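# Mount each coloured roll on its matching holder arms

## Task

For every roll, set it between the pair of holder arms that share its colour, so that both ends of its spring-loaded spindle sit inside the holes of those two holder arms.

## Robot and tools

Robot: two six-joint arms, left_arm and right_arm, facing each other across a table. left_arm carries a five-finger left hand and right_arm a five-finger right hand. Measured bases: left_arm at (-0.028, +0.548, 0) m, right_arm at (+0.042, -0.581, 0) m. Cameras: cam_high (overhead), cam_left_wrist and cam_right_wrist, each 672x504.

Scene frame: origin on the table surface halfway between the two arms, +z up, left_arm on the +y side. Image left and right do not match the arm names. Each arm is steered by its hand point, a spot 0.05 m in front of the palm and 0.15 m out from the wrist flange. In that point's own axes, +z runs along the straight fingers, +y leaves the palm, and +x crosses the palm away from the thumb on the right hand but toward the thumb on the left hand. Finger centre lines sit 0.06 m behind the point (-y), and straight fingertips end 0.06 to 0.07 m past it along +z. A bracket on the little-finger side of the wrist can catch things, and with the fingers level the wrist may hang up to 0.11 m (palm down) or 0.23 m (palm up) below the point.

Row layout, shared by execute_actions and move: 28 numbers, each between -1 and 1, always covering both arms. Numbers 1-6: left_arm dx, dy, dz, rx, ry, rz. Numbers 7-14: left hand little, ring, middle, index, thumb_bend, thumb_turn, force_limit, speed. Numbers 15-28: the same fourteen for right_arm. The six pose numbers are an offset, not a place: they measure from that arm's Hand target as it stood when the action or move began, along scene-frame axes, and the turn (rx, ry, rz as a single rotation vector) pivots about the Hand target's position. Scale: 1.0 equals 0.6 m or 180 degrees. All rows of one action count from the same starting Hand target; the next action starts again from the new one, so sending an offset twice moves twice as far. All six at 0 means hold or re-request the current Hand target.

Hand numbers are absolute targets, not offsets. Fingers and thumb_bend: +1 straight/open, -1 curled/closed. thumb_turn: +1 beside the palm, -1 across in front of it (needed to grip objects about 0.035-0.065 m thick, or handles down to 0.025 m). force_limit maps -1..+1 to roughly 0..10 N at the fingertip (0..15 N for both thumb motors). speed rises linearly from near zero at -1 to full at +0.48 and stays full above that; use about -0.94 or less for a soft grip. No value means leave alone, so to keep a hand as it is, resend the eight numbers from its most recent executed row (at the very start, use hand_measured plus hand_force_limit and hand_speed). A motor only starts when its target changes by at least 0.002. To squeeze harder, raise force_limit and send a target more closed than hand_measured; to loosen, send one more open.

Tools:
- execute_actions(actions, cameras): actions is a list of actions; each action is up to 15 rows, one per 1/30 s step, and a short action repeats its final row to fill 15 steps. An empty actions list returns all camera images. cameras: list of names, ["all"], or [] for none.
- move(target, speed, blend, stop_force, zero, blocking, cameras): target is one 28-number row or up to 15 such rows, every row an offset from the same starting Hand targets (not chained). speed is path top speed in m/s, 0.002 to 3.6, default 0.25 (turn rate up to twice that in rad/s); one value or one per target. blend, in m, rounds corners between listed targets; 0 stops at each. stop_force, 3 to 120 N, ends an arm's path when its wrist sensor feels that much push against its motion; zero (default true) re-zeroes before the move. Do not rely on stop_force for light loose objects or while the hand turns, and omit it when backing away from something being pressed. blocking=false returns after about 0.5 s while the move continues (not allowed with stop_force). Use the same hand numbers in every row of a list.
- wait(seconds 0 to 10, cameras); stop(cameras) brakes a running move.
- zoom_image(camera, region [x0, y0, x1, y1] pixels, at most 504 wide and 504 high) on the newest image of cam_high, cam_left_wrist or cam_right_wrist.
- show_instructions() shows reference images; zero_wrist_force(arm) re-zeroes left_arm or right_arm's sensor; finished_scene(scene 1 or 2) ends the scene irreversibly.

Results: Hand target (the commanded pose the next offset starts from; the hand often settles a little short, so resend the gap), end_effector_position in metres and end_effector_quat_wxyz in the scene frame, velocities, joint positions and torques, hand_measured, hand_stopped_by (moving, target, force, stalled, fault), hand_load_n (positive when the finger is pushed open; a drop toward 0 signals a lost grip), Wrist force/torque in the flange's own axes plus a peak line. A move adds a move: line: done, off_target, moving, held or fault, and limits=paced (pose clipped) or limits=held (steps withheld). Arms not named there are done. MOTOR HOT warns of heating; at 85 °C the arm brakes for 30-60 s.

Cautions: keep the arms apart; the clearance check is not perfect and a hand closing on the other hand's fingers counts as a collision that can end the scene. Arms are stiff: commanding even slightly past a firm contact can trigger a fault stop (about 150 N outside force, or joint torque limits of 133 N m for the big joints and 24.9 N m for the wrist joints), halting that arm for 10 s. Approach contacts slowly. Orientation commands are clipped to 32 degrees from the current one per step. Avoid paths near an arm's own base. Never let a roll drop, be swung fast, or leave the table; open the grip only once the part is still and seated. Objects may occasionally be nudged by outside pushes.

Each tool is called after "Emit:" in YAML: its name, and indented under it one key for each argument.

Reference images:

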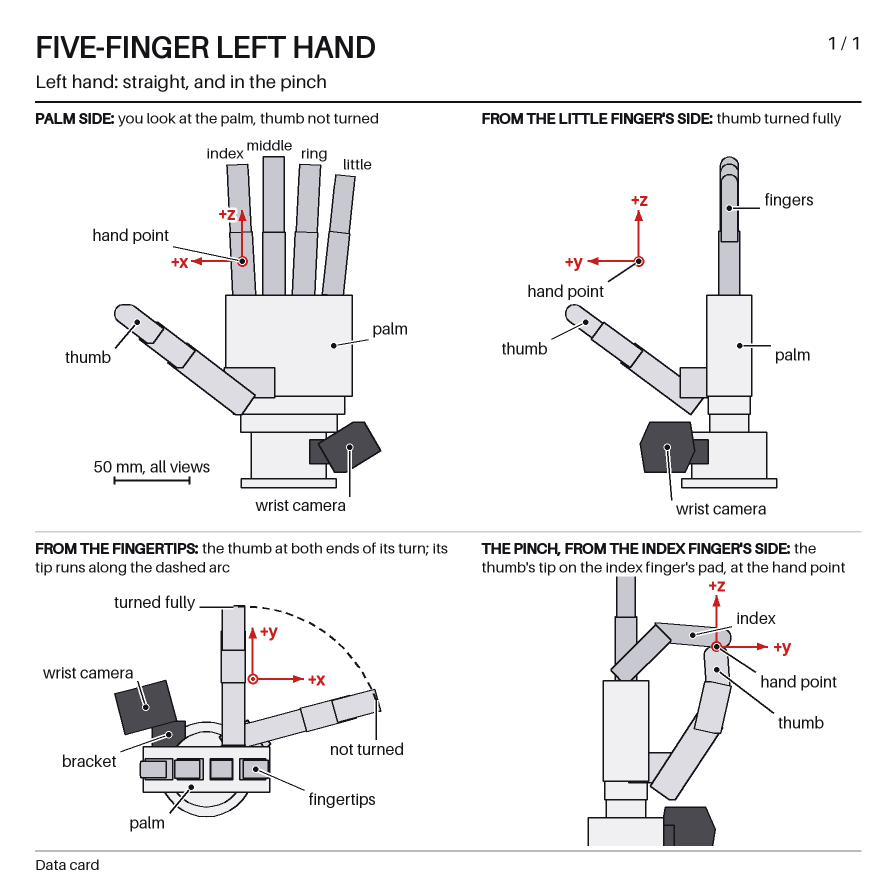

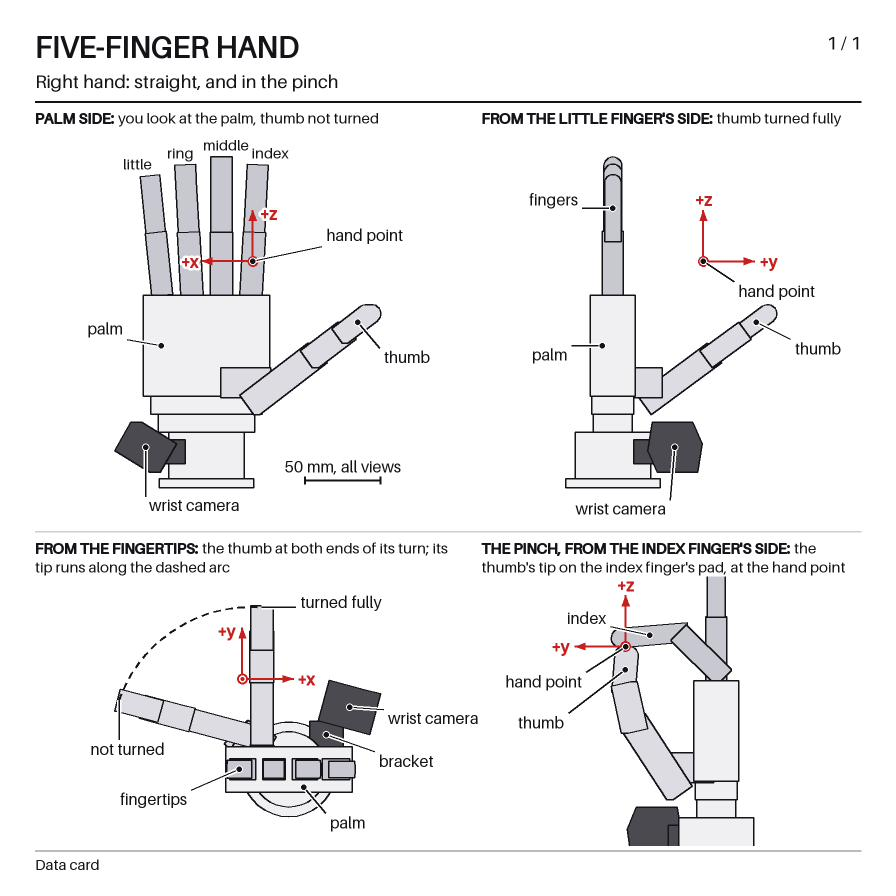

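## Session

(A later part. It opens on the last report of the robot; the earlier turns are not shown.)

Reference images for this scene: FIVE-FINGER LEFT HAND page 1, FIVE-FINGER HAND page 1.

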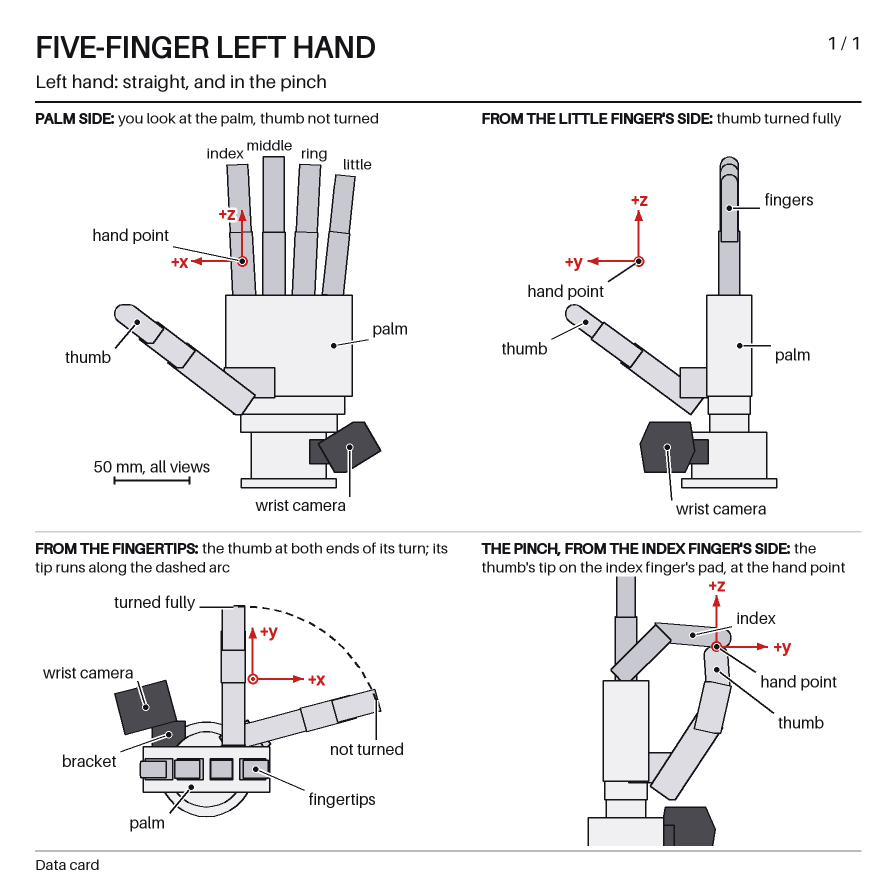

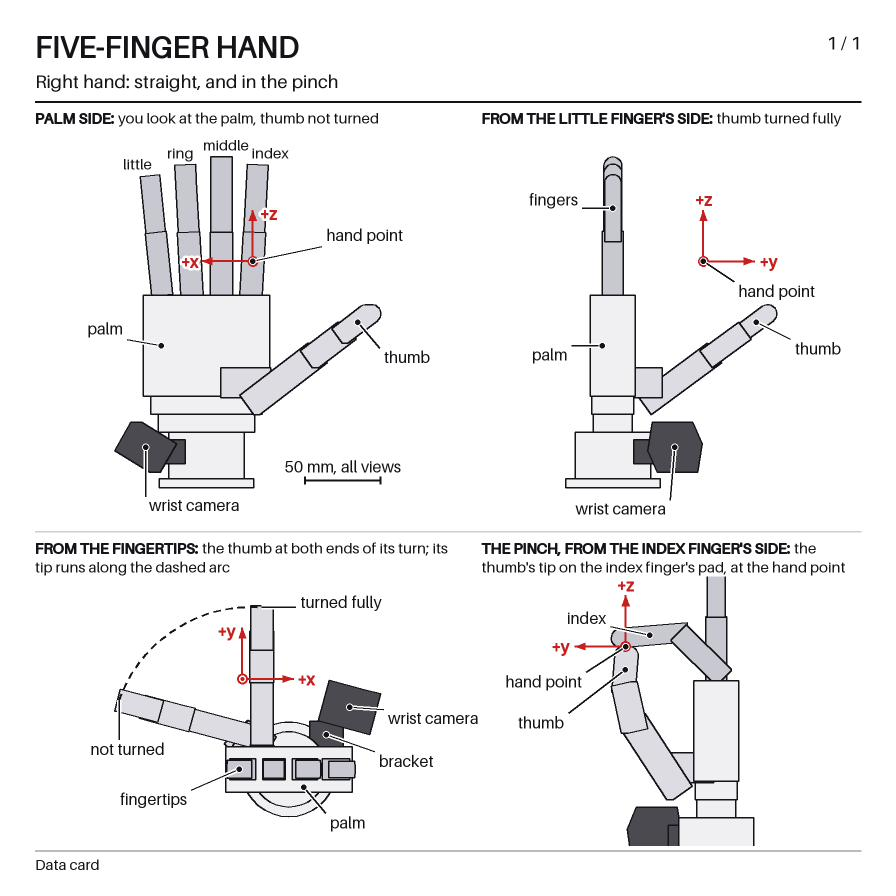

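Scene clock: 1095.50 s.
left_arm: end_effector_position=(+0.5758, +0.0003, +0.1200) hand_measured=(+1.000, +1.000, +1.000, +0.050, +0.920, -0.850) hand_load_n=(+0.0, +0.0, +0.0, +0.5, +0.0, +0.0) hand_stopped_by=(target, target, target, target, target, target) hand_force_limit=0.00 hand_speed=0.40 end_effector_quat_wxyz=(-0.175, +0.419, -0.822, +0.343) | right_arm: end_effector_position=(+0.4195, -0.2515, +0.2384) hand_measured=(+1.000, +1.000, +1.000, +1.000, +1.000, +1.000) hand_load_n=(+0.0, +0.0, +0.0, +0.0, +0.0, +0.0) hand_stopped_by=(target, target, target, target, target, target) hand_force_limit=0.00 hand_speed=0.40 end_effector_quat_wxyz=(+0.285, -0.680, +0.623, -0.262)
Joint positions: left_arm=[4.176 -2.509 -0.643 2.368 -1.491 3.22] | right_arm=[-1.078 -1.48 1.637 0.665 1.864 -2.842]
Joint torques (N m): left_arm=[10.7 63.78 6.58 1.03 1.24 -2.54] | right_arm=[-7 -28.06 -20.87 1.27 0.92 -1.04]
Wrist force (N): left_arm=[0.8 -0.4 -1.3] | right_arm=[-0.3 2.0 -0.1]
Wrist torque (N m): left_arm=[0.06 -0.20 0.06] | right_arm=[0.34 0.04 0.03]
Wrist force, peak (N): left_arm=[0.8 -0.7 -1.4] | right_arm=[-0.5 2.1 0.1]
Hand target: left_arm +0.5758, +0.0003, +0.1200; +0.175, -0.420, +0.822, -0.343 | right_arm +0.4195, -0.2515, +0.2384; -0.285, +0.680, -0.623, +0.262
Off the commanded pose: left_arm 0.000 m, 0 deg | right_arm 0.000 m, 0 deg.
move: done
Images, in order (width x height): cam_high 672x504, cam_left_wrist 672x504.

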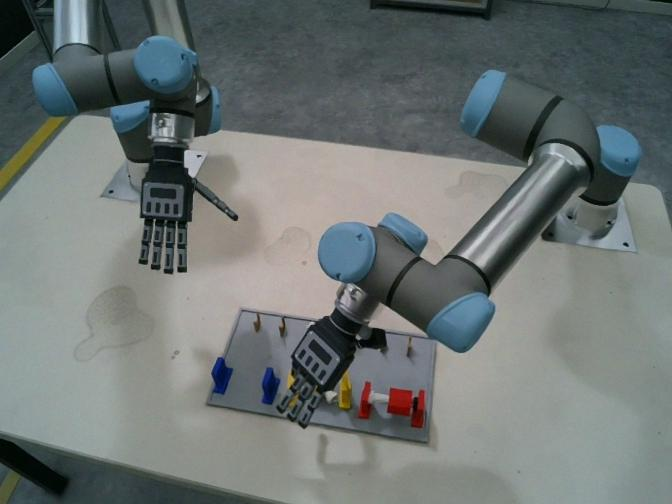

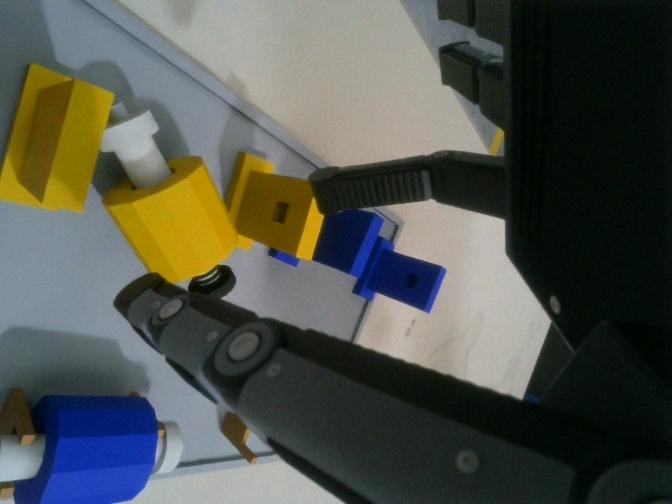

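Emit:
move:
  target: [0,0,-0.0833,0,0,0,1,1,1,0.05,0.92,-0.85,0.0,0.4,0,0,0,0,0,0,1,1,1,1,1,1,0.0,0.4]
  speed: 0.06
  stop_force: 4
  cameras: ["cam_high","cam_left_wrist"]

Emit:
zoom_image:
  camera: "cam_left_wrist"
  region: [100, 70, 440, 325]

Emit:
zoom_image:
  camera: "cam_high"
  region: [250, 330, 390, 435]

Scene clock: 1098.03 s.
left_arm: end_effector_position=(+0.5758, +0.0003, +0.0700) hand_measured=(+1.000, +1.000, +1.000, +0.050, +0.920, -0.850) hand_load_n=(+0.0, +0.0, +0.0, +0.0, +0.0, +0.0) hand_stopped_by=(target, target, target, target, target, target) hand_force_limit=0.00 hand_speed=0.40 end_effector_quat_wxyz=(-0.175, +0.420, -0.822, +0.343) | right_arm: end_effector_position=(+0.4195, -0.2515, +0.2384) hand_measured=(+1.000, +1.000, +1.000, +1.000, +1.000, +1.000) hand_load_n=(+0.0, -0.5, +0.0, +0.0, +0.0, +0.0) hand_stopped_by=(target, target, target, target, target, target) hand_force_limit=0.00 hand_speed=0.40 end_effector_quat_wxyz=(+0.285, -0.680, +0.623, -0.262)
Joint positions: left_arm=[4.176 -2.522 -0.747 2.485 -1.491 3.22] | right_arm=[-1.078 -1.48 1.637 0.665 1.864 -2.842]
Joint torques (N m): left_arm=[11.39 42.2 7.02 1.04 0.58 -1.45] | right_arm=[-5.34 -29.22 -27.37 0.12 1.89 -0.71]
Wrist force (N): left_arm=[0.9 -0.3 -1.2] | right_arm=[-0.3 1.7 -0.1]
Wrist torque (N m): left_arm=[0.04 -0.24 0.07] | right_arm=[0.30 0.03 0.02]
Wrist force, peak (N): left_arm=[0.8 -0.6 -1.4] | right_arm=[-0.5 2.1 -0.2]
Hand target: left_arm +0.5758, +0.0003, +0.0700; +0.175, -0.420, +0.822, -0.343 | right_arm +0.4195, -0.2515, +0.2384; -0.285, +0.680, -0.623, +0.262
Off the commanded pose: left_arm 0.000 m, 0 deg | right_arm 0.000 m, 0 deg.
move: done
Images, in order (width x height): cam_high 672x504, cam_left_wrist 672x504.

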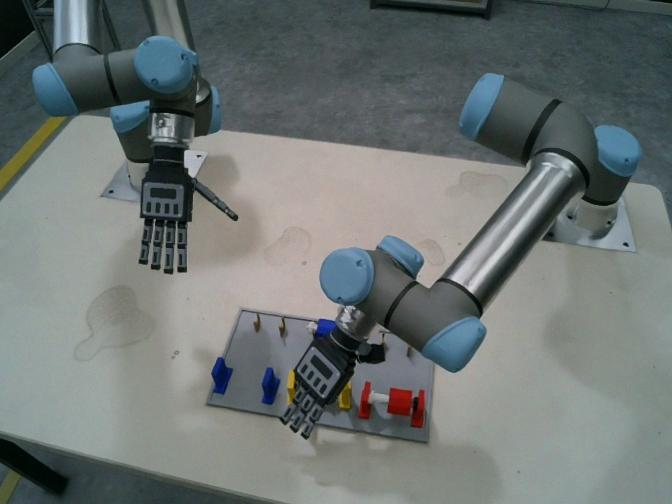

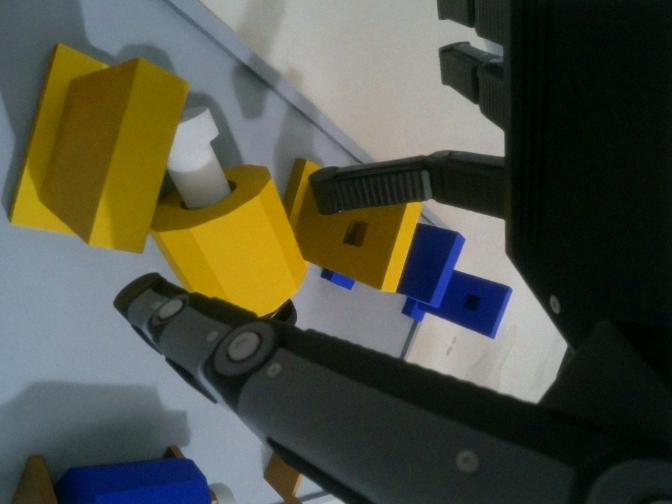

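Scaled by 1.482 from the camera's 672x504 image, which has a finer 960x720 frame.

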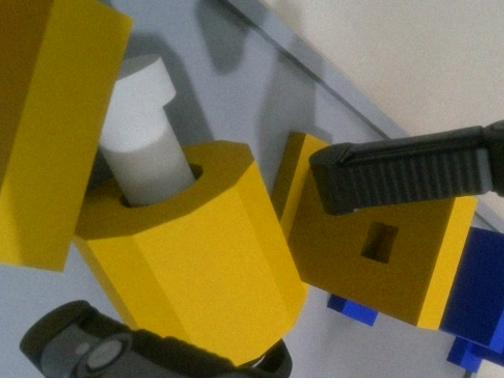

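Scaled by 3.600 from the camera's 672x504 image, which has a finer 960x720 frame.

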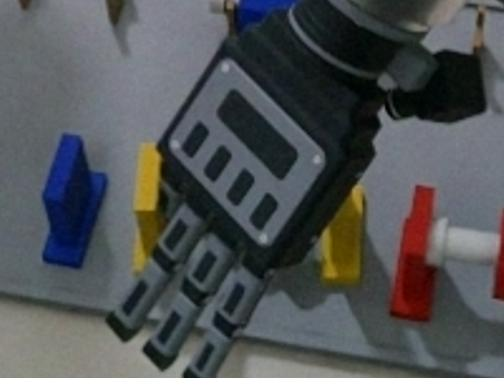

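Emit:
zoom_image:
  camera: "cam_high"
  region: [265, 355, 365, 445]

Scaled by 5.040 from the camera's 672x504 image, which has a finer 960x720 frame.

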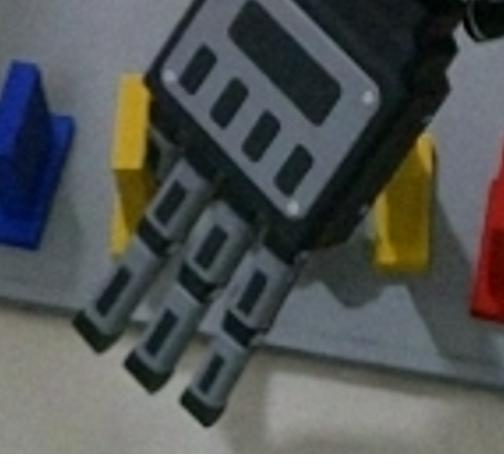

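Emit:
move:
  target: [-0.0033,-0.0050,-0.0383,0,0,0,1,1,1,0.05,0.92,-0.85,0.0,0.4,0,0,0,0,0,0,1,1,1,1,1,1,0.0,0.4]
  speed: 0.03
  stop_force: 3
  cameras: ["cam_high","cam_left_wrist"]

Emit:
zoom_image:
  camera: "cam_left_wrist"
  region: [150, 70, 490, 325]

Emit:
zoom_image:
  camera: "cam_high"
  region: [260, 340, 380, 430]

Scene clock: 1106.20 s.
left_arm: end_effector_position=(+0.5739, -0.0027, +0.0471) hand_measured=(+1.000, +1.000, +1.000, +0.050, +0.920, -0.850) hand_load_n=(+0.0, +0.0, +0.0, +0.0, -0.5, +0.0) hand_stopped_by=(target, target, target, target, target, target) hand_force_limit=0.00 hand_speed=0.40 end_effector_quat_wxyz=(-0.175, +0.420, -0.822, +0.343) | right_arm: end_effector_position=(+0.4195, -0.2515, +0.2384) hand_measured=(+1.000, +1.000, +1.000, +1.000, +1.000, +1.000) hand_load_n=(-0.5, +0.0, +0.0, +0.0, +0.0, +0.0) hand_stopped_by=(target, target, target, target, target, target) hand_force_limit=0.00 hand_speed=0.40 end_effector_quat_wxyz=(+0.285, -0.680, +0.623, -0.262)
Joint positions: left_arm=[4.171 -2.535 -0.781 2.532 -1.494 3.216] | right_arm=[-1.078 -1.48 1.637 0.665 1.864 -2.842]
Joint torques (N m): left_arm=[-10.47 42.46 7.37 1.02 -1.31 -2.56] | right_arm=[-3.72 -25 -32.12 -0.74 2.06 -0.21]
Wrist force (N): left_arm=[0.6 0.0 -1.1] | right_arm=[-0.6 1.7 0.1]
Wrist torque (N m): left_arm=[0.07 -0.19 0.04] | right_arm=[0.30 0.09 0.00]
Wrist force, peak (N): left_arm=[0.9 -0.4 -1.4] | right_arm=[-0.4 2.2 -0.4]
Hand target: left_arm +0.5739, -0.0027, +0.0471; +0.175, -0.420, +0.822, -0.343 | right_arm +0.4195, -0.2515, +0.2384; -0.285, +0.680, -0.623, +0.262
Off the commanded pose: left_arm 0.000 m, 0 deg | right_arm 0.000 m, 0 deg.
move: done
Images, in order (width x height): cam_high 672x504, cam_left_wrist 672x504.

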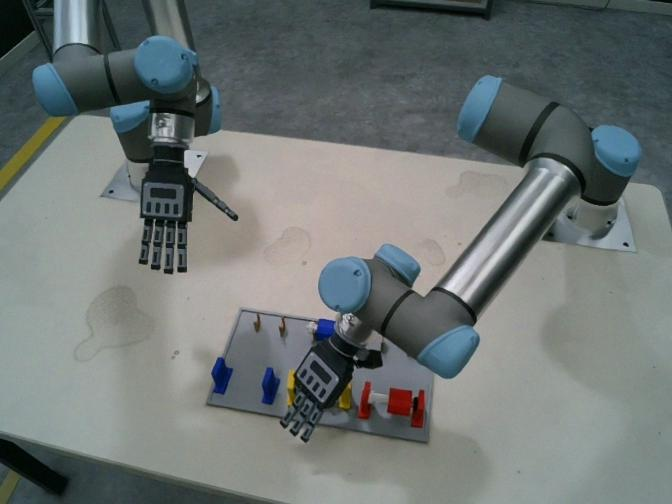

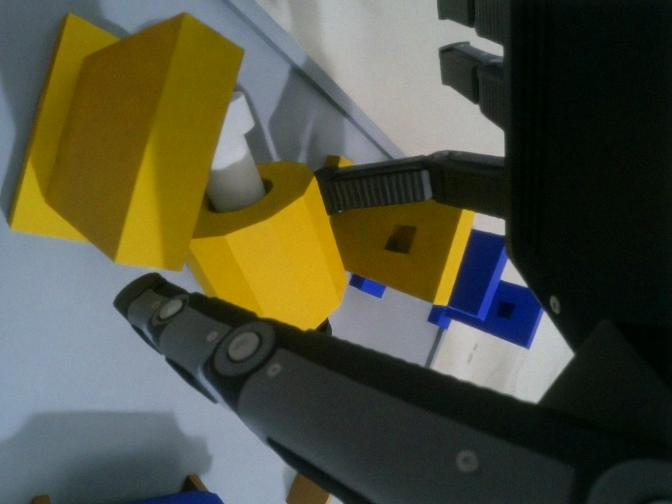

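Scaled by 1.482 from the camera's 672x504 image, which has a finer 960x720 frame.

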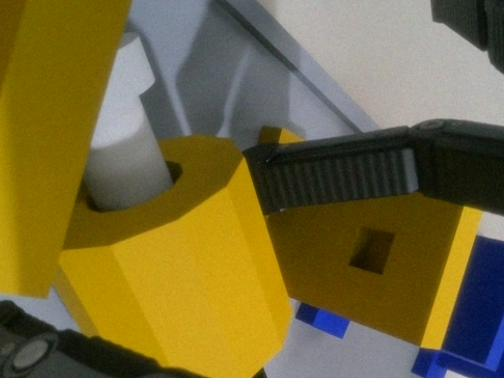

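Scaled by 4.200 from the camera's 672x504 image, which has a finer 960x720 frame.

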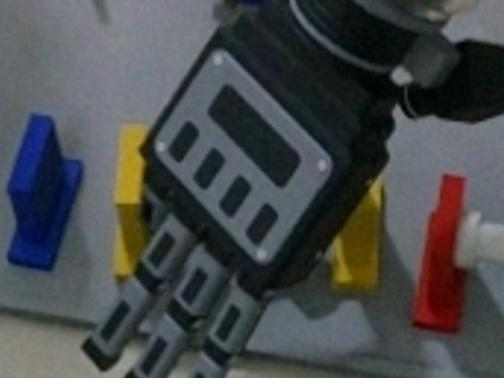

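Emit:
move:
  target:
    - [-0.0040,-0.0025,0.0,0,0,0.0333,1,1,1,0.05,0.92,-0.85,0.0,0.4,0,0,0,0,0,0,1,1,1,1,1,1,0.0,0.4]
    - [-0.0040,-0.0025,-0.0202,0,0,0.0333,1,1,1,0.05,0.92,-0.85,0.0,0.4,0,0,0,0,0,0,1,1,1,1,1,1,0.0,0.4]
  speed: 0.03
  cameras: ["cam_high","cam_left_wrist"]

Emit:
zoom_image:
  camera: "cam_left_wrist"
  region: [150, 70, 490, 325]

Emit:
zoom_image:
  camera: "cam_high"
  region: [260, 340, 380, 430]

Scene clock: 1109.70 s.
left_arm: end_effector_position=(+0.5715, -0.0042, +0.0350) hand_measured=(+1.000, +1.000, +1.000, +0.050, +0.920, -0.850) hand_load_n=(+0.0, +0.0, -0.5, +0.0, +0.0, +0.0) hand_stopped_by=(target, target, target, target, target, target) hand_force_limit=0.00 hand_speed=0.40 end_effector_quat_wxyz=(-0.192, +0.462, -0.799, +0.333) | right_arm: end_effector_position=(+0.4195, -0.2515, +0.2384) hand_measured=(+1.000, +1.000, +1.000, +1.000, +1.000, +1.000) hand_load_n=(+0.0, +0.0, +0.0, +0.0, +0.0, +0.0) hand_stopped_by=(target, target, target, target, target, target) hand_force_limit=0.00 hand_speed=0.40 end_effector_quat_wxyz=(+0.285, -0.680, +0.623, -0.262)
Joint positions: left_arm=[4.146 -2.536 -0.81 2.565 -1.586 3.125] | right_arm=[-1.078 -1.48 1.637 0.665 1.864 -2.842]
Joint torques (N m): left_arm=[-11.43 42.23 6.86 1.09 -1.37 -2.56] | right_arm=[-1.56 -25.2 -32.25 -0.56 2.07 0.18]
Wrist force (N): left_arm=[0.6 -0.2 -1.4] | right_arm=[-0.2 1.8 0.0]
Wrist torque (N m): left_arm=[0.01 -0.24 0.04] | right_arm=[0.31 0.03 0.03]
Wrist force, peak (N): left_arm=[0.6 -0.5 -1.8] | right_arm=[-0.6 2.1 -0.4]
Hand target: left_arm +0.5715, -0.0042, +0.0349; +0.192, -0.462, +0.799, -0.333 | right_arm +0.4195, -0.2515, +0.2384; -0.285, +0.680, -0.623, +0.262
Off the commanded pose: left_arm 0.000 m, 0 deg | right_arm 0.000 m, 0 deg.
move: done
Images, in order (width x height): cam_high 672x504, cam_left_wrist 672x504.

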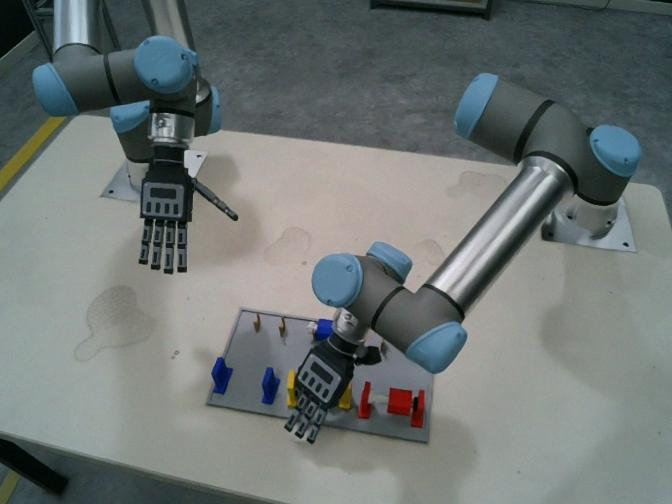

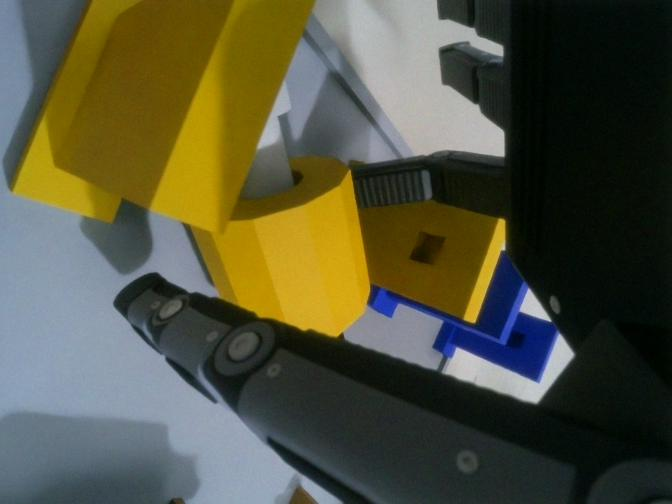

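Scaled by 1.482 from the camera's 672x504 image, which has a finer 960x720 frame.

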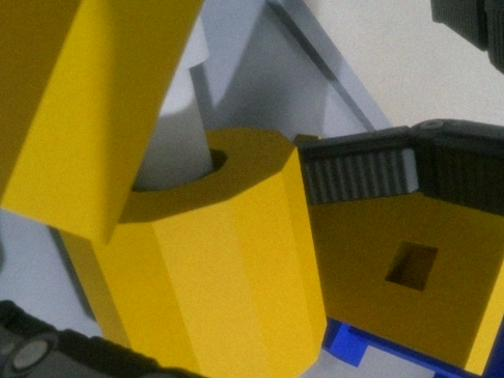

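Scaled by 4.200 from the camera's 672x504 image, which has a finer 960x720 frame.

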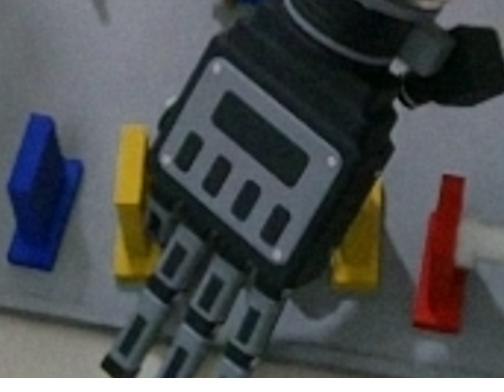

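Emit:
execute_actions:
  actions:
    - [[0,0,0,0,0,0,1,1,1,-0.65,-0.3,-0.85,1.0,-0.92,0,0,0,0,0,0,1,1,1,1,1,1,0.0,0.4]]

Emit:
wait:
  seconds: 4
  cameras: ["cam_high","cam_left_wrist"]

Scene clock: 1111.10 s.
left_arm: end_effector_position=(+0.5715, -0.0042, +0.0349) hand_measured=(+1.000, +1.000, +1.000, -0.112, +0.826, -0.850) hand_load_n=(+0.0, +0.0, +0.0, +13.5, +15.0, +0.5) hand_stopped_by=(target, target, target, force, force, target) hand_force_limit=1.00 hand_speed=-0.92 end_effector_quat_wxyz=(-0.192, +0.462, -0.799, +0.333) | right_arm: end_effector_position=(+0.4195, -0.2515, +0.2384) hand_measured=(+1.000, +1.000, +1.000, +1.000, +1.000, +1.000) hand_load_n=(+0.0, +0.0, +0.0, +0.0, +0.0, +0.0) hand_stopped_by=(target, target, target, target, target, target) hand_force_limit=0.00 hand_speed=0.40 end_effector_quat_wxyz=(+0.285, -0.680, +0.623, -0.262)
Joint positions: left_arm=[4.146 -2.536 -0.81 2.565 -1.586 3.125] | right_arm=[-1.078 -1.48 1.637 0.665 1.864 -2.842]
Joint torques (N m): left_arm=[-11.43 42.78 8.03 0.57 -1.2 -2.64] | right_arm=[-3.18 -25.08 -31.15 -0.82 2.1 0.32]
Wrist force (N): left_arm=[0.7 0.2 -1.1] | right_arm=[-0.3 1.5 0.0]
Wrist torque (N m): left_arm=[0.03 -0.26 0.05] | right_arm=[0.27 0.04 0.02]
Wrist force, peak (N): left_arm=[0.7 -0.5 -1.6] | right_arm=[-0.6 2.0 0.1]
Hand target: left_arm +0.5715, -0.0042, +0.0349; +0.192, -0.462, +0.799, -0.333 | right_arm +0.4195, -0.2515, +0.2384; -0.285, +0.680, -0.623, +0.262
Off the commanded pose: left_arm 0.000 m, 0 deg | right_arm 0.000 m, 0 deg.
Step readings (end_effector_position of left_arm | right_arm):
0: (+0.5715, -0.0042, +0.0349) | (+0.4195, -0.2515, +0.2384)
1: (+0.5715, -0.0042, +0.0349) | (+0.4195, -0.2515, +0.2384)
2: (+0.5715, -0.0042, +0.0349) | (+0.4195, -0.2515, +0.2384)
4: (+0.5715, -0.0042, +0.0349) | (+0.4195, -0.2515, +0.2384)
8: (+0.5715, -0.0042, +0.0349) | (+0.4195, -0.2515, +0.2384)
15: (+0.5715, -0.0042, +0.0349) | (+0.4195, -0.2515, +0.2384)

Scene clock: 1115.10 s.
left_arm: end_effector_position=(+0.5715, -0.0042, +0.0349) hand_measured=(+1.000, +1.000, +1.000, -0.112, +0.826, -0.850) hand_load_n=(+0.0, +0.0, +0.0, +13.5, +15.0, +0.0) hand_stopped_by=(target, target, target, force, force, target) hand_force_limit=1.00 hand_speed=-0.92 end_effector_quat_wxyz=(-0.192, +0.462, -0.799, +0.333) | right_arm: end_effector_position=(+0.4195, -0.2515, +0.2384) hand_measured=(+1.000, +1.000, +1.000, +1.000, +1.000, +1.000) hand_load_n=(+0.0, +0.0, +0.0, +0.0, +0.0, +0.0) hand_stopped_by=(target, target, target, target, target, target) hand_force_limit=0.00 hand_speed=0.40 end_effector_quat_wxyz=(+0.285, -0.680, +0.623, -0.262)
Joint positions: left_arm=[4.146 -2.536 -0.81 2.565 -1.586 3.125] | right_arm=[-1.078 -1.48 1.637 0.665 1.864 -2.842]
Joint torques (N m): left_arm=[-10.98 47.66 15.11 -1.14 -0.64 -2.48] | right_arm=[-2.03 -25.14 -31.8 -0.83 2.05 0.4]
Wrist force (N): left_arm=[0.7 0.1 -1.0] | right_arm=[-0.4 1.7 0.0]
Wrist torque (N m): left_arm=[0.02 -0.25 0.04] | right_arm=[0.31 0.05 0.02]
Wrist force, peak (N): left_arm=[0.7 0.2 -1.3] | right_arm=[-0.3 2.2 0.1]
Hand target: left_arm +0.5715, -0.0042, +0.0349; +0.192, -0.462, +0.799, -0.333 | right_arm +0.4195, -0.2515, +0.2384; -0.285, +0.680, -0.623, +0.262
Off the commanded pose: left_arm 0.000 m, 0 deg | right_arm 0.000 m, 0 deg.
wait: 4.00 s; at rest by 0.17 s
Images, in order (width x height): cam_high 672x504, cam_left_wrist 672x504.

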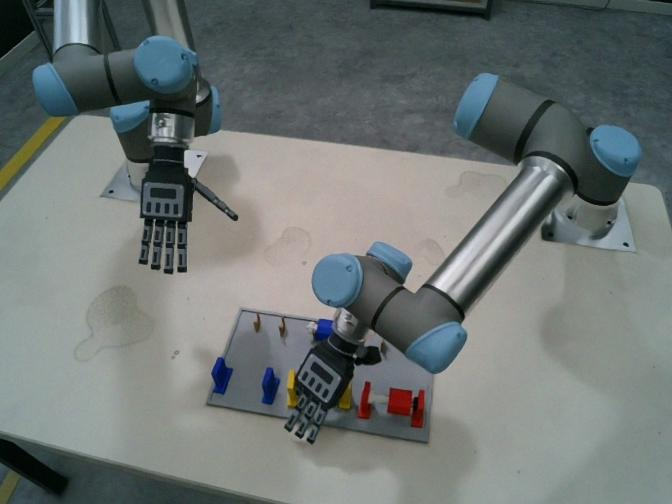

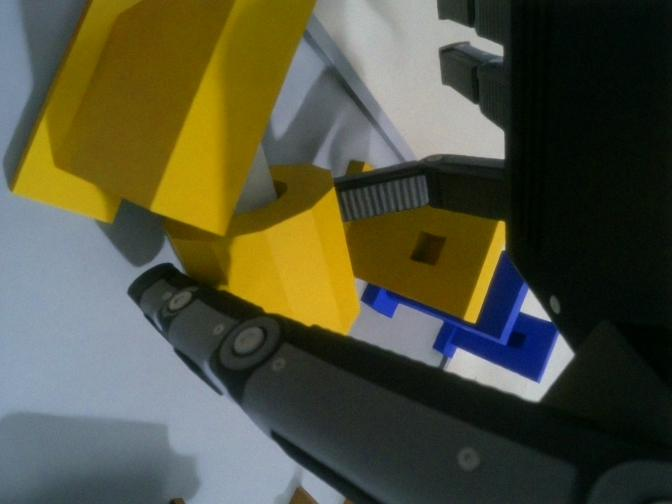

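Emit:
move:
  target: [0,0,0.0167,0,0,0,1,1,1,-0.65,-0.3,-0.85,1.0,-0.92,0,0,0,0,0,0,1,1,1,1,1,1,0.0,0.4]
  speed: 0.02
  cameras: ["cam_high","cam_left_wrist"]

Emit:
zoom_image:
  camera: "cam_left_wrist"
  region: [100, 70, 440, 325]

Scene clock: 1116.13 s.
left_arm: end_effector_position=(+0.5715, -0.0042, +0.0448) hand_measured=(+1.000, +1.000, +1.000, -0.112, +0.826, -0.850) hand_load_n=(+0.0, +0.0, +0.0, +13.5, +15.0, +0.0) hand_stopped_by=(target, target, target, force, force, target) hand_force_limit=1.00 hand_speed=-0.92 end_effector_quat_wxyz=(-0.192, +0.462, -0.799, +0.333) | right_arm: end_effector_position=(+0.4195, -0.2515, +0.2384) hand_measured=(+1.000, +1.000, +1.000, +1.000, +1.000, +1.000) hand_load_n=(+0.0, +0.0, +0.0, +0.0, +0.0, +0.0) hand_stopped_by=(target, target, target, target, target, target) hand_force_limit=0.00 hand_speed=0.40 end_effector_quat_wxyz=(+0.285, -0.680, +0.623, -0.262)
Joint positions: left_arm=[4.146 -2.53 -0.797 2.545 -1.586 3.125] | right_arm=[-1.078 -1.48 1.637 0.665 1.864 -2.842]
Joint torques (N m): left_arm=[-10.67 63.73 33.8 -2.73 -0.27 -2.74] | right_arm=[-0.99 -23.62 -32.22 -0.82 2.14 0.53]
Wrist force (N): left_arm=[0.8 0.0 -0.8] | right_arm=[-0.5 1.6 0.2]
Wrist torque (N m): left_arm=[-0.02 -0.25 0.05] | right_arm=[0.28 0.06 0.01]
Wrist force, peak (N): left_arm=[0.7 -0.1 -1.3] | right_arm=[-0.4 2.0 0.0]
Hand target: left_arm +0.5715, -0.0042, +0.0450; +0.192, -0.462, +0.799, -0.333 | right_arm +0.4195, -0.2515, +0.2384; -0.285, +0.680, -0.623, +0.262
Off the commanded pose: left_arm 0.000 m, 0 deg | right_arm 0.000 m, 0 deg.
move: done
Images, in order (width x height): cam_high 672x504, cam_left_wrist 672x504.

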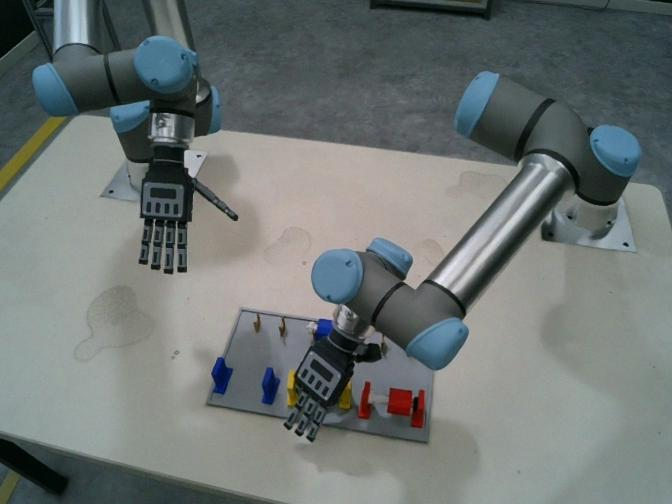

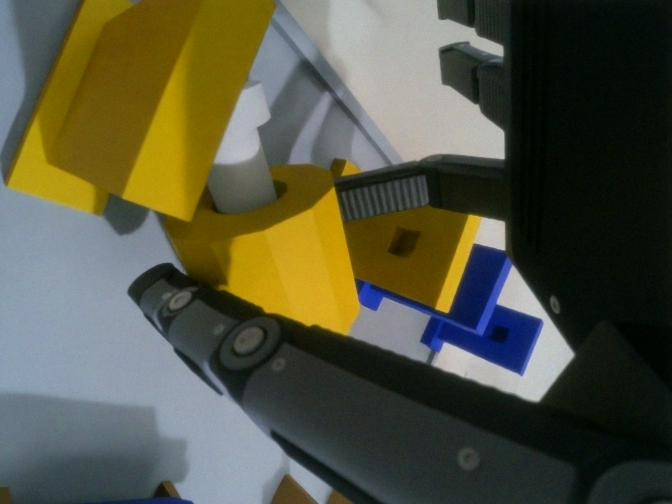

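Scaled by 1.482 from the camera's 672x504 image, which has a finer 960x720 frame.

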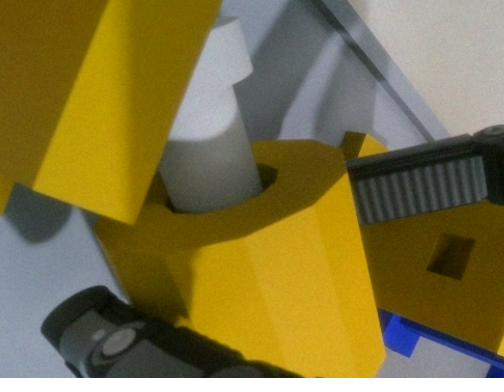

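Emit:
move:
  target: [0,0,0.15,0,0,0,1,1,1,-0.65,-0.3,-0.85,1.0,-0.92,0,0,0,0,0,0,1,1,1,1,1,1,0.0,0.4]
  speed: 0.05
  cameras: ["cam_high","cam_left_wrist","cam_right_wrist"]

Emit:
zoom_image:
  camera: "cam_high"
  region: [250, 310, 430, 445]

Scene clock: 1118.73 s.
left_arm: end_effector_position=(+0.5714, -0.0042, +0.1349) hand_measured=(+1.000, +1.000, +1.000, -0.112, +0.826, -0.850) hand_load_n=(+0.0, +0.0, +0.0, +13.5, +15.0, +0.5) hand_stopped_by=(target, target, target, force, force, target) hand_force_limit=1.00 hand_speed=-0.92 end_effector_quat_wxyz=(-0.192, +0.462, -0.799, +0.333) | right_arm: end_effector_position=(+0.4195, -0.2515, +0.2384) hand_measured=(+1.000, +1.000, +1.000, +1.000, +1.000, +1.000) hand_load_n=(+0.0, +0.0, +0.5, +0.0, +0.0, +0.0) hand_stopped_by=(target, target, target, target, target, target) hand_force_limit=0.00 hand_speed=0.40 end_effector_quat_wxyz=(+0.285, -0.680, +0.623, -0.262)
Joint positions: left_arm=[4.146 -2.503 -0.616 2.338 -1.586 3.125] | right_arm=[-1.078 -1.48 1.637 0.665 1.864 -2.842]
Joint torques (N m): left_arm=[-2.89 41.94 34.43 -2.63 -0.85 -1.64] | right_arm=[1.25 -23.37 -32.67 -0.67 2.29 0.41]
Wrist force (N): left_arm=[0.9 0.0 -1.0] | right_arm=[-0.4 1.5 0.2]
Wrist torque (N m): left_arm=[0.03 -0.26 0.07] | right_arm=[0.26 0.05 0.01]
Wrist force, peak (N): left_arm=[0.9 0.1 -1.2] | right_arm=[-0.3 2.1 0.1]
Hand target: left_arm +0.5715, -0.0042, +0.1350; +0.192, -0.462, +0.799, -0.333 | right_arm +0.4195, -0.2515, +0.2384; -0.285, +0.680, -0.623, +0.262
Off the commanded pose: left_arm 0.000 m, 0 deg | right_arm 0.000 m, 0 deg.
move: done

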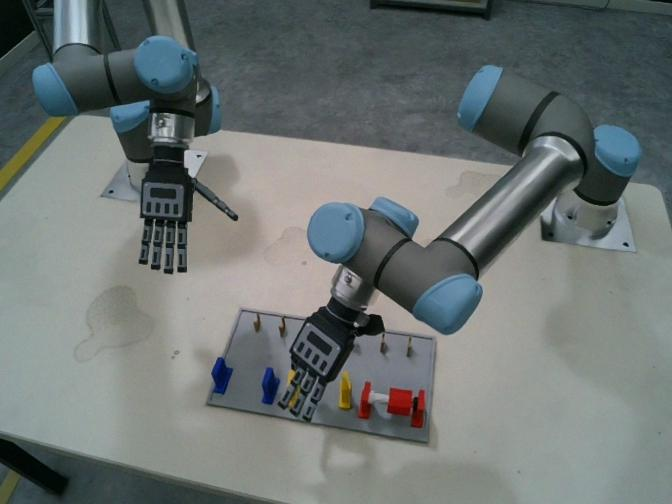

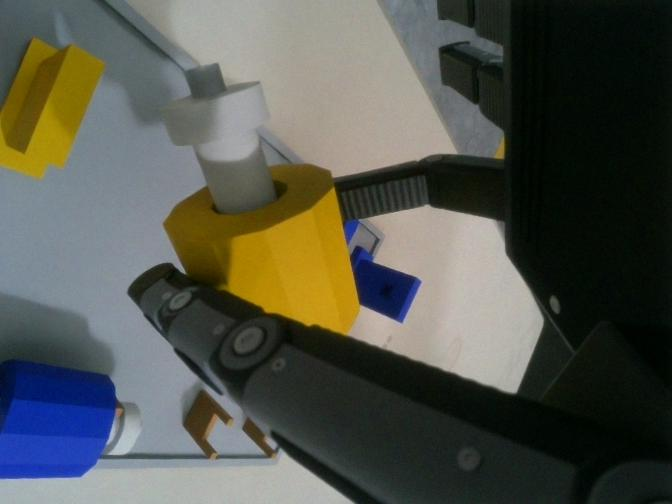

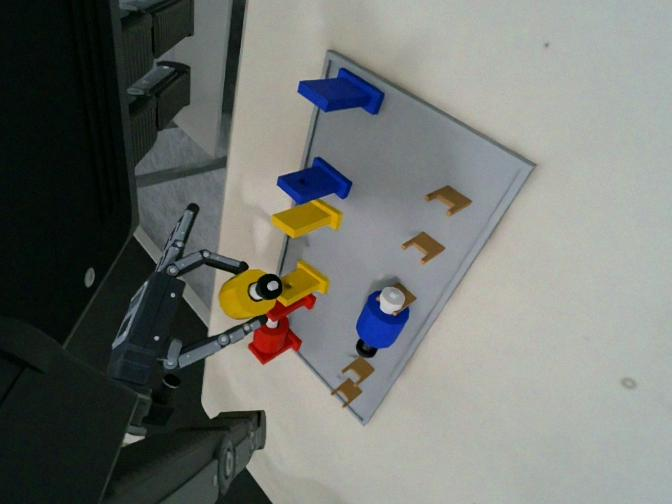

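Scaled by 2.800 from the camera's 672x504 image, which has a finer 960x720 frame.

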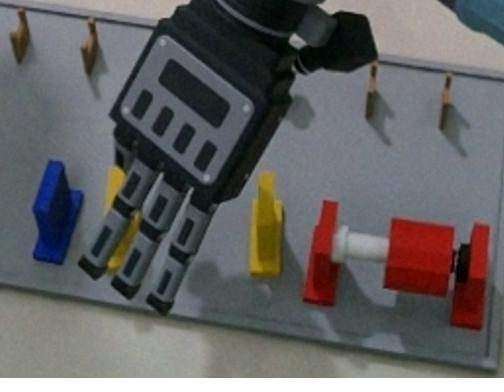

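Emit:
move:
  target: [-0.3292,0.1553,0.0,0,0,0.1667,1,1,1,-0.65,-0.3,-0.85,1.0,-0.92,0,0,0,0,0,0,1,1,1,1,1,1,0.0,0.4]
  speed: 0.12
  cameras: ["cam_high","cam_left_wrist"]

Scene clock: 1122.40 s.
left_arm: end_effector_position=(+0.3740, +0.0890, +0.1350) hand_measured=(+1.000, +1.000, +1.000, -0.112, +0.826, -0.850) hand_load_n=(+0.0, +0.0, +0.0, +13.5, +15.0, +0.5) hand_stopped_by=(target, target, target, force, force, target) hand_force_limit=1.00 hand_speed=-0.92 end_effector_quat_wxyz=(-0.272, +0.653, -0.652, +0.272) | right_arm: end_effector_position=(+0.4195, -0.2515, +0.2384) hand_measured=(+1.000, +1.000, +1.000, +1.000, +1.000, +1.000) hand_load_n=(+0.0, +0.0, +0.0, +0.0, +0.0, +0.0) hand_stopped_by=(target, target, target, target, target, target) hand_force_limit=0.00 hand_speed=0.40 end_effector_quat_wxyz=(+0.285, -0.680, +0.623, -0.262)
Joint positions: left_arm=[3.945 -2.049 -1.421 2.537 -2.074 2.563] | right_arm=[-1.078 -1.48 1.637 0.665 1.864 -2.842]
Joint torques (N m): left_arm=[-12.28 47.59 6.27 -3.24 -2.36 -2.47] | right_arm=[3.27 -22.26 -30.45 -0.65 2.05 0.35]
Wrist force (N): left_arm=[0.2 -0.1 -1.1] | right_arm=[-0.5 1.5 0.2]
Wrist torque (N m): left_arm=[0.09 -0.10 -0.09] | right_arm=[0.26 0.06 0.00]
Wrist force, peak (N): left_arm=[1.4 0.0 -1.1] | right_arm=[-0.6 2.1 0.3]
Hand target: left_arm +0.3739, +0.0890, +0.1350; -0.272, +0.653, -0.652, +0.272 | right_arm +0.4195, -0.2515, +0.2384; -0.285, +0.680, -0.623, +0.262
Off the commanded pose: left_arm 0.000 m, 0 deg | right_arm 0.000 m, 0 deg.
move: done
Images, in order (width x height): cam_high 672x504, cam_left_wrist 672x504.

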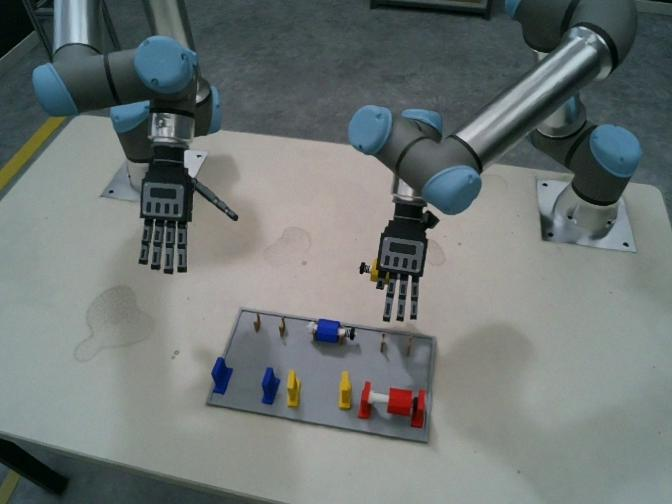

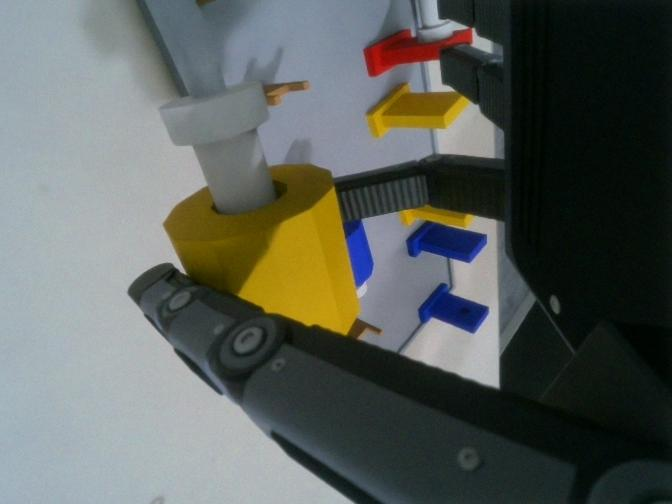

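Emit:
move:
  target:
    - [-0.0917,0.0,0.0,0,0,0.0,1,1,1,-0.65,-0.3,-0.85,1.0,-0.92,0,0,0,0,0,0,1,1,1,1,1,1,0.0,0.4]
    - [-0.0917,0.0,-0.15,0,0,0.0,1,1,1,-0.65,-0.3,-0.85,1.0,-0.92,0,0,0,0,0,0,1,1,1,1,1,1,0.0,0.4]
  speed: 0.08
  cameras: ["cam_high","cam_left_wrist"]

Emit:
zoom_image:
  camera: "cam_high"
  region: [320, 200, 440, 320]

Scene clock: 1125.37 s.
left_arm: end_effector_position=(+0.3189, +0.0890, +0.0451) hand_measured=(+1.000, +1.000, +1.000, -0.112, +0.826, -0.850) hand_load_n=(+0.0, +0.0, +0.0, +13.5, +15.0, +0.5) hand_stopped_by=(target, target, target, force, force, target) hand_force_limit=1.00 hand_speed=-0.92 end_effector_quat_wxyz=(-0.272, +0.653, -0.652, +0.272) | right_arm: end_effector_position=(+0.4195, -0.2515, +0.2384) hand_measured=(+1.000, +1.000, +1.000, +1.000, +1.000, +1.000) hand_load_n=(+0.0, +0.0, +0.0, +0.0, +0.0, +0.0) hand_stopped_by=(target, target, target, target, target, target) hand_force_limit=0.00 hand_speed=0.40 end_effector_quat_wxyz=(+0.285, -0.680, +0.623, -0.262)
Joint positions: left_arm=[3.862 -2.09 -1.621 2.738 -2.122 2.485] | right_arm=[-1.078 -1.48 1.637 0.665 1.864 -2.842]
Joint torques (N m): left_arm=[-5.85 25.65 3.53 0.24 0.34 2.18] | right_arm=[4.58 -21.02 -32.22 -0.66 2.35 0.46]
Wrist force (N): left_arm=[0.6 0.0 -0.7] | right_arm=[0.0 1.7 -0.1]
Wrist torque (N m): left_arm=[0.00 -0.23 -0.07] | right_arm=[0.31 0.00 0.04]
Wrist force, peak (N): left_arm=[0.9 0.0 -1.2] | right_arm=[-0.2 2.3 0.0]
Hand target: left_arm +0.3189, +0.0890, +0.0450; -0.272, +0.653, -0.652, +0.272 | right_arm +0.4195, -0.2515, +0.2384; -0.285, +0.680, -0.623, +0.262
Off the commanded pose: left_arm 0.000 m, 0 deg | right_arm 0.000 m, 0 deg.
move: done
Images, in order (width x height): cam_high 672x504, cam_left_wrist 672x504.

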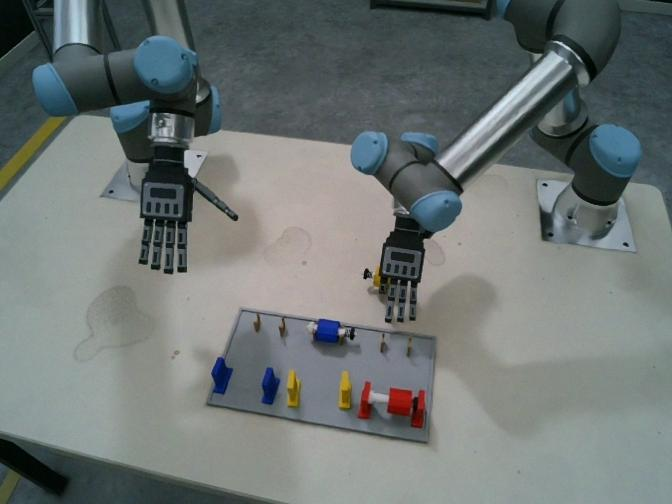

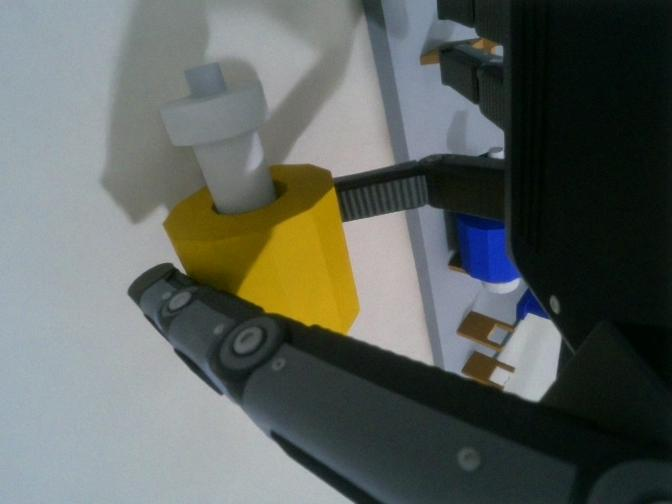

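Scaled by 4.200 from the camera's 672x504 image, which has a finer 960x720 frame.

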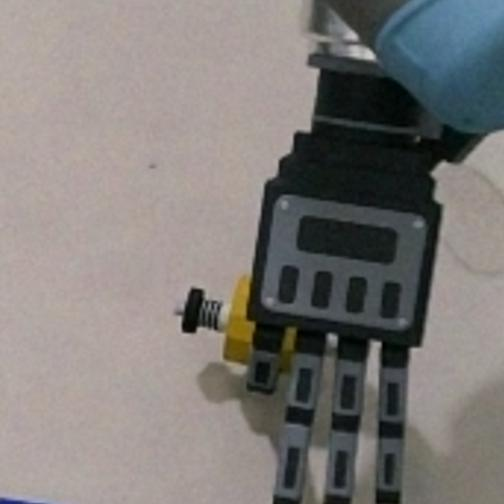

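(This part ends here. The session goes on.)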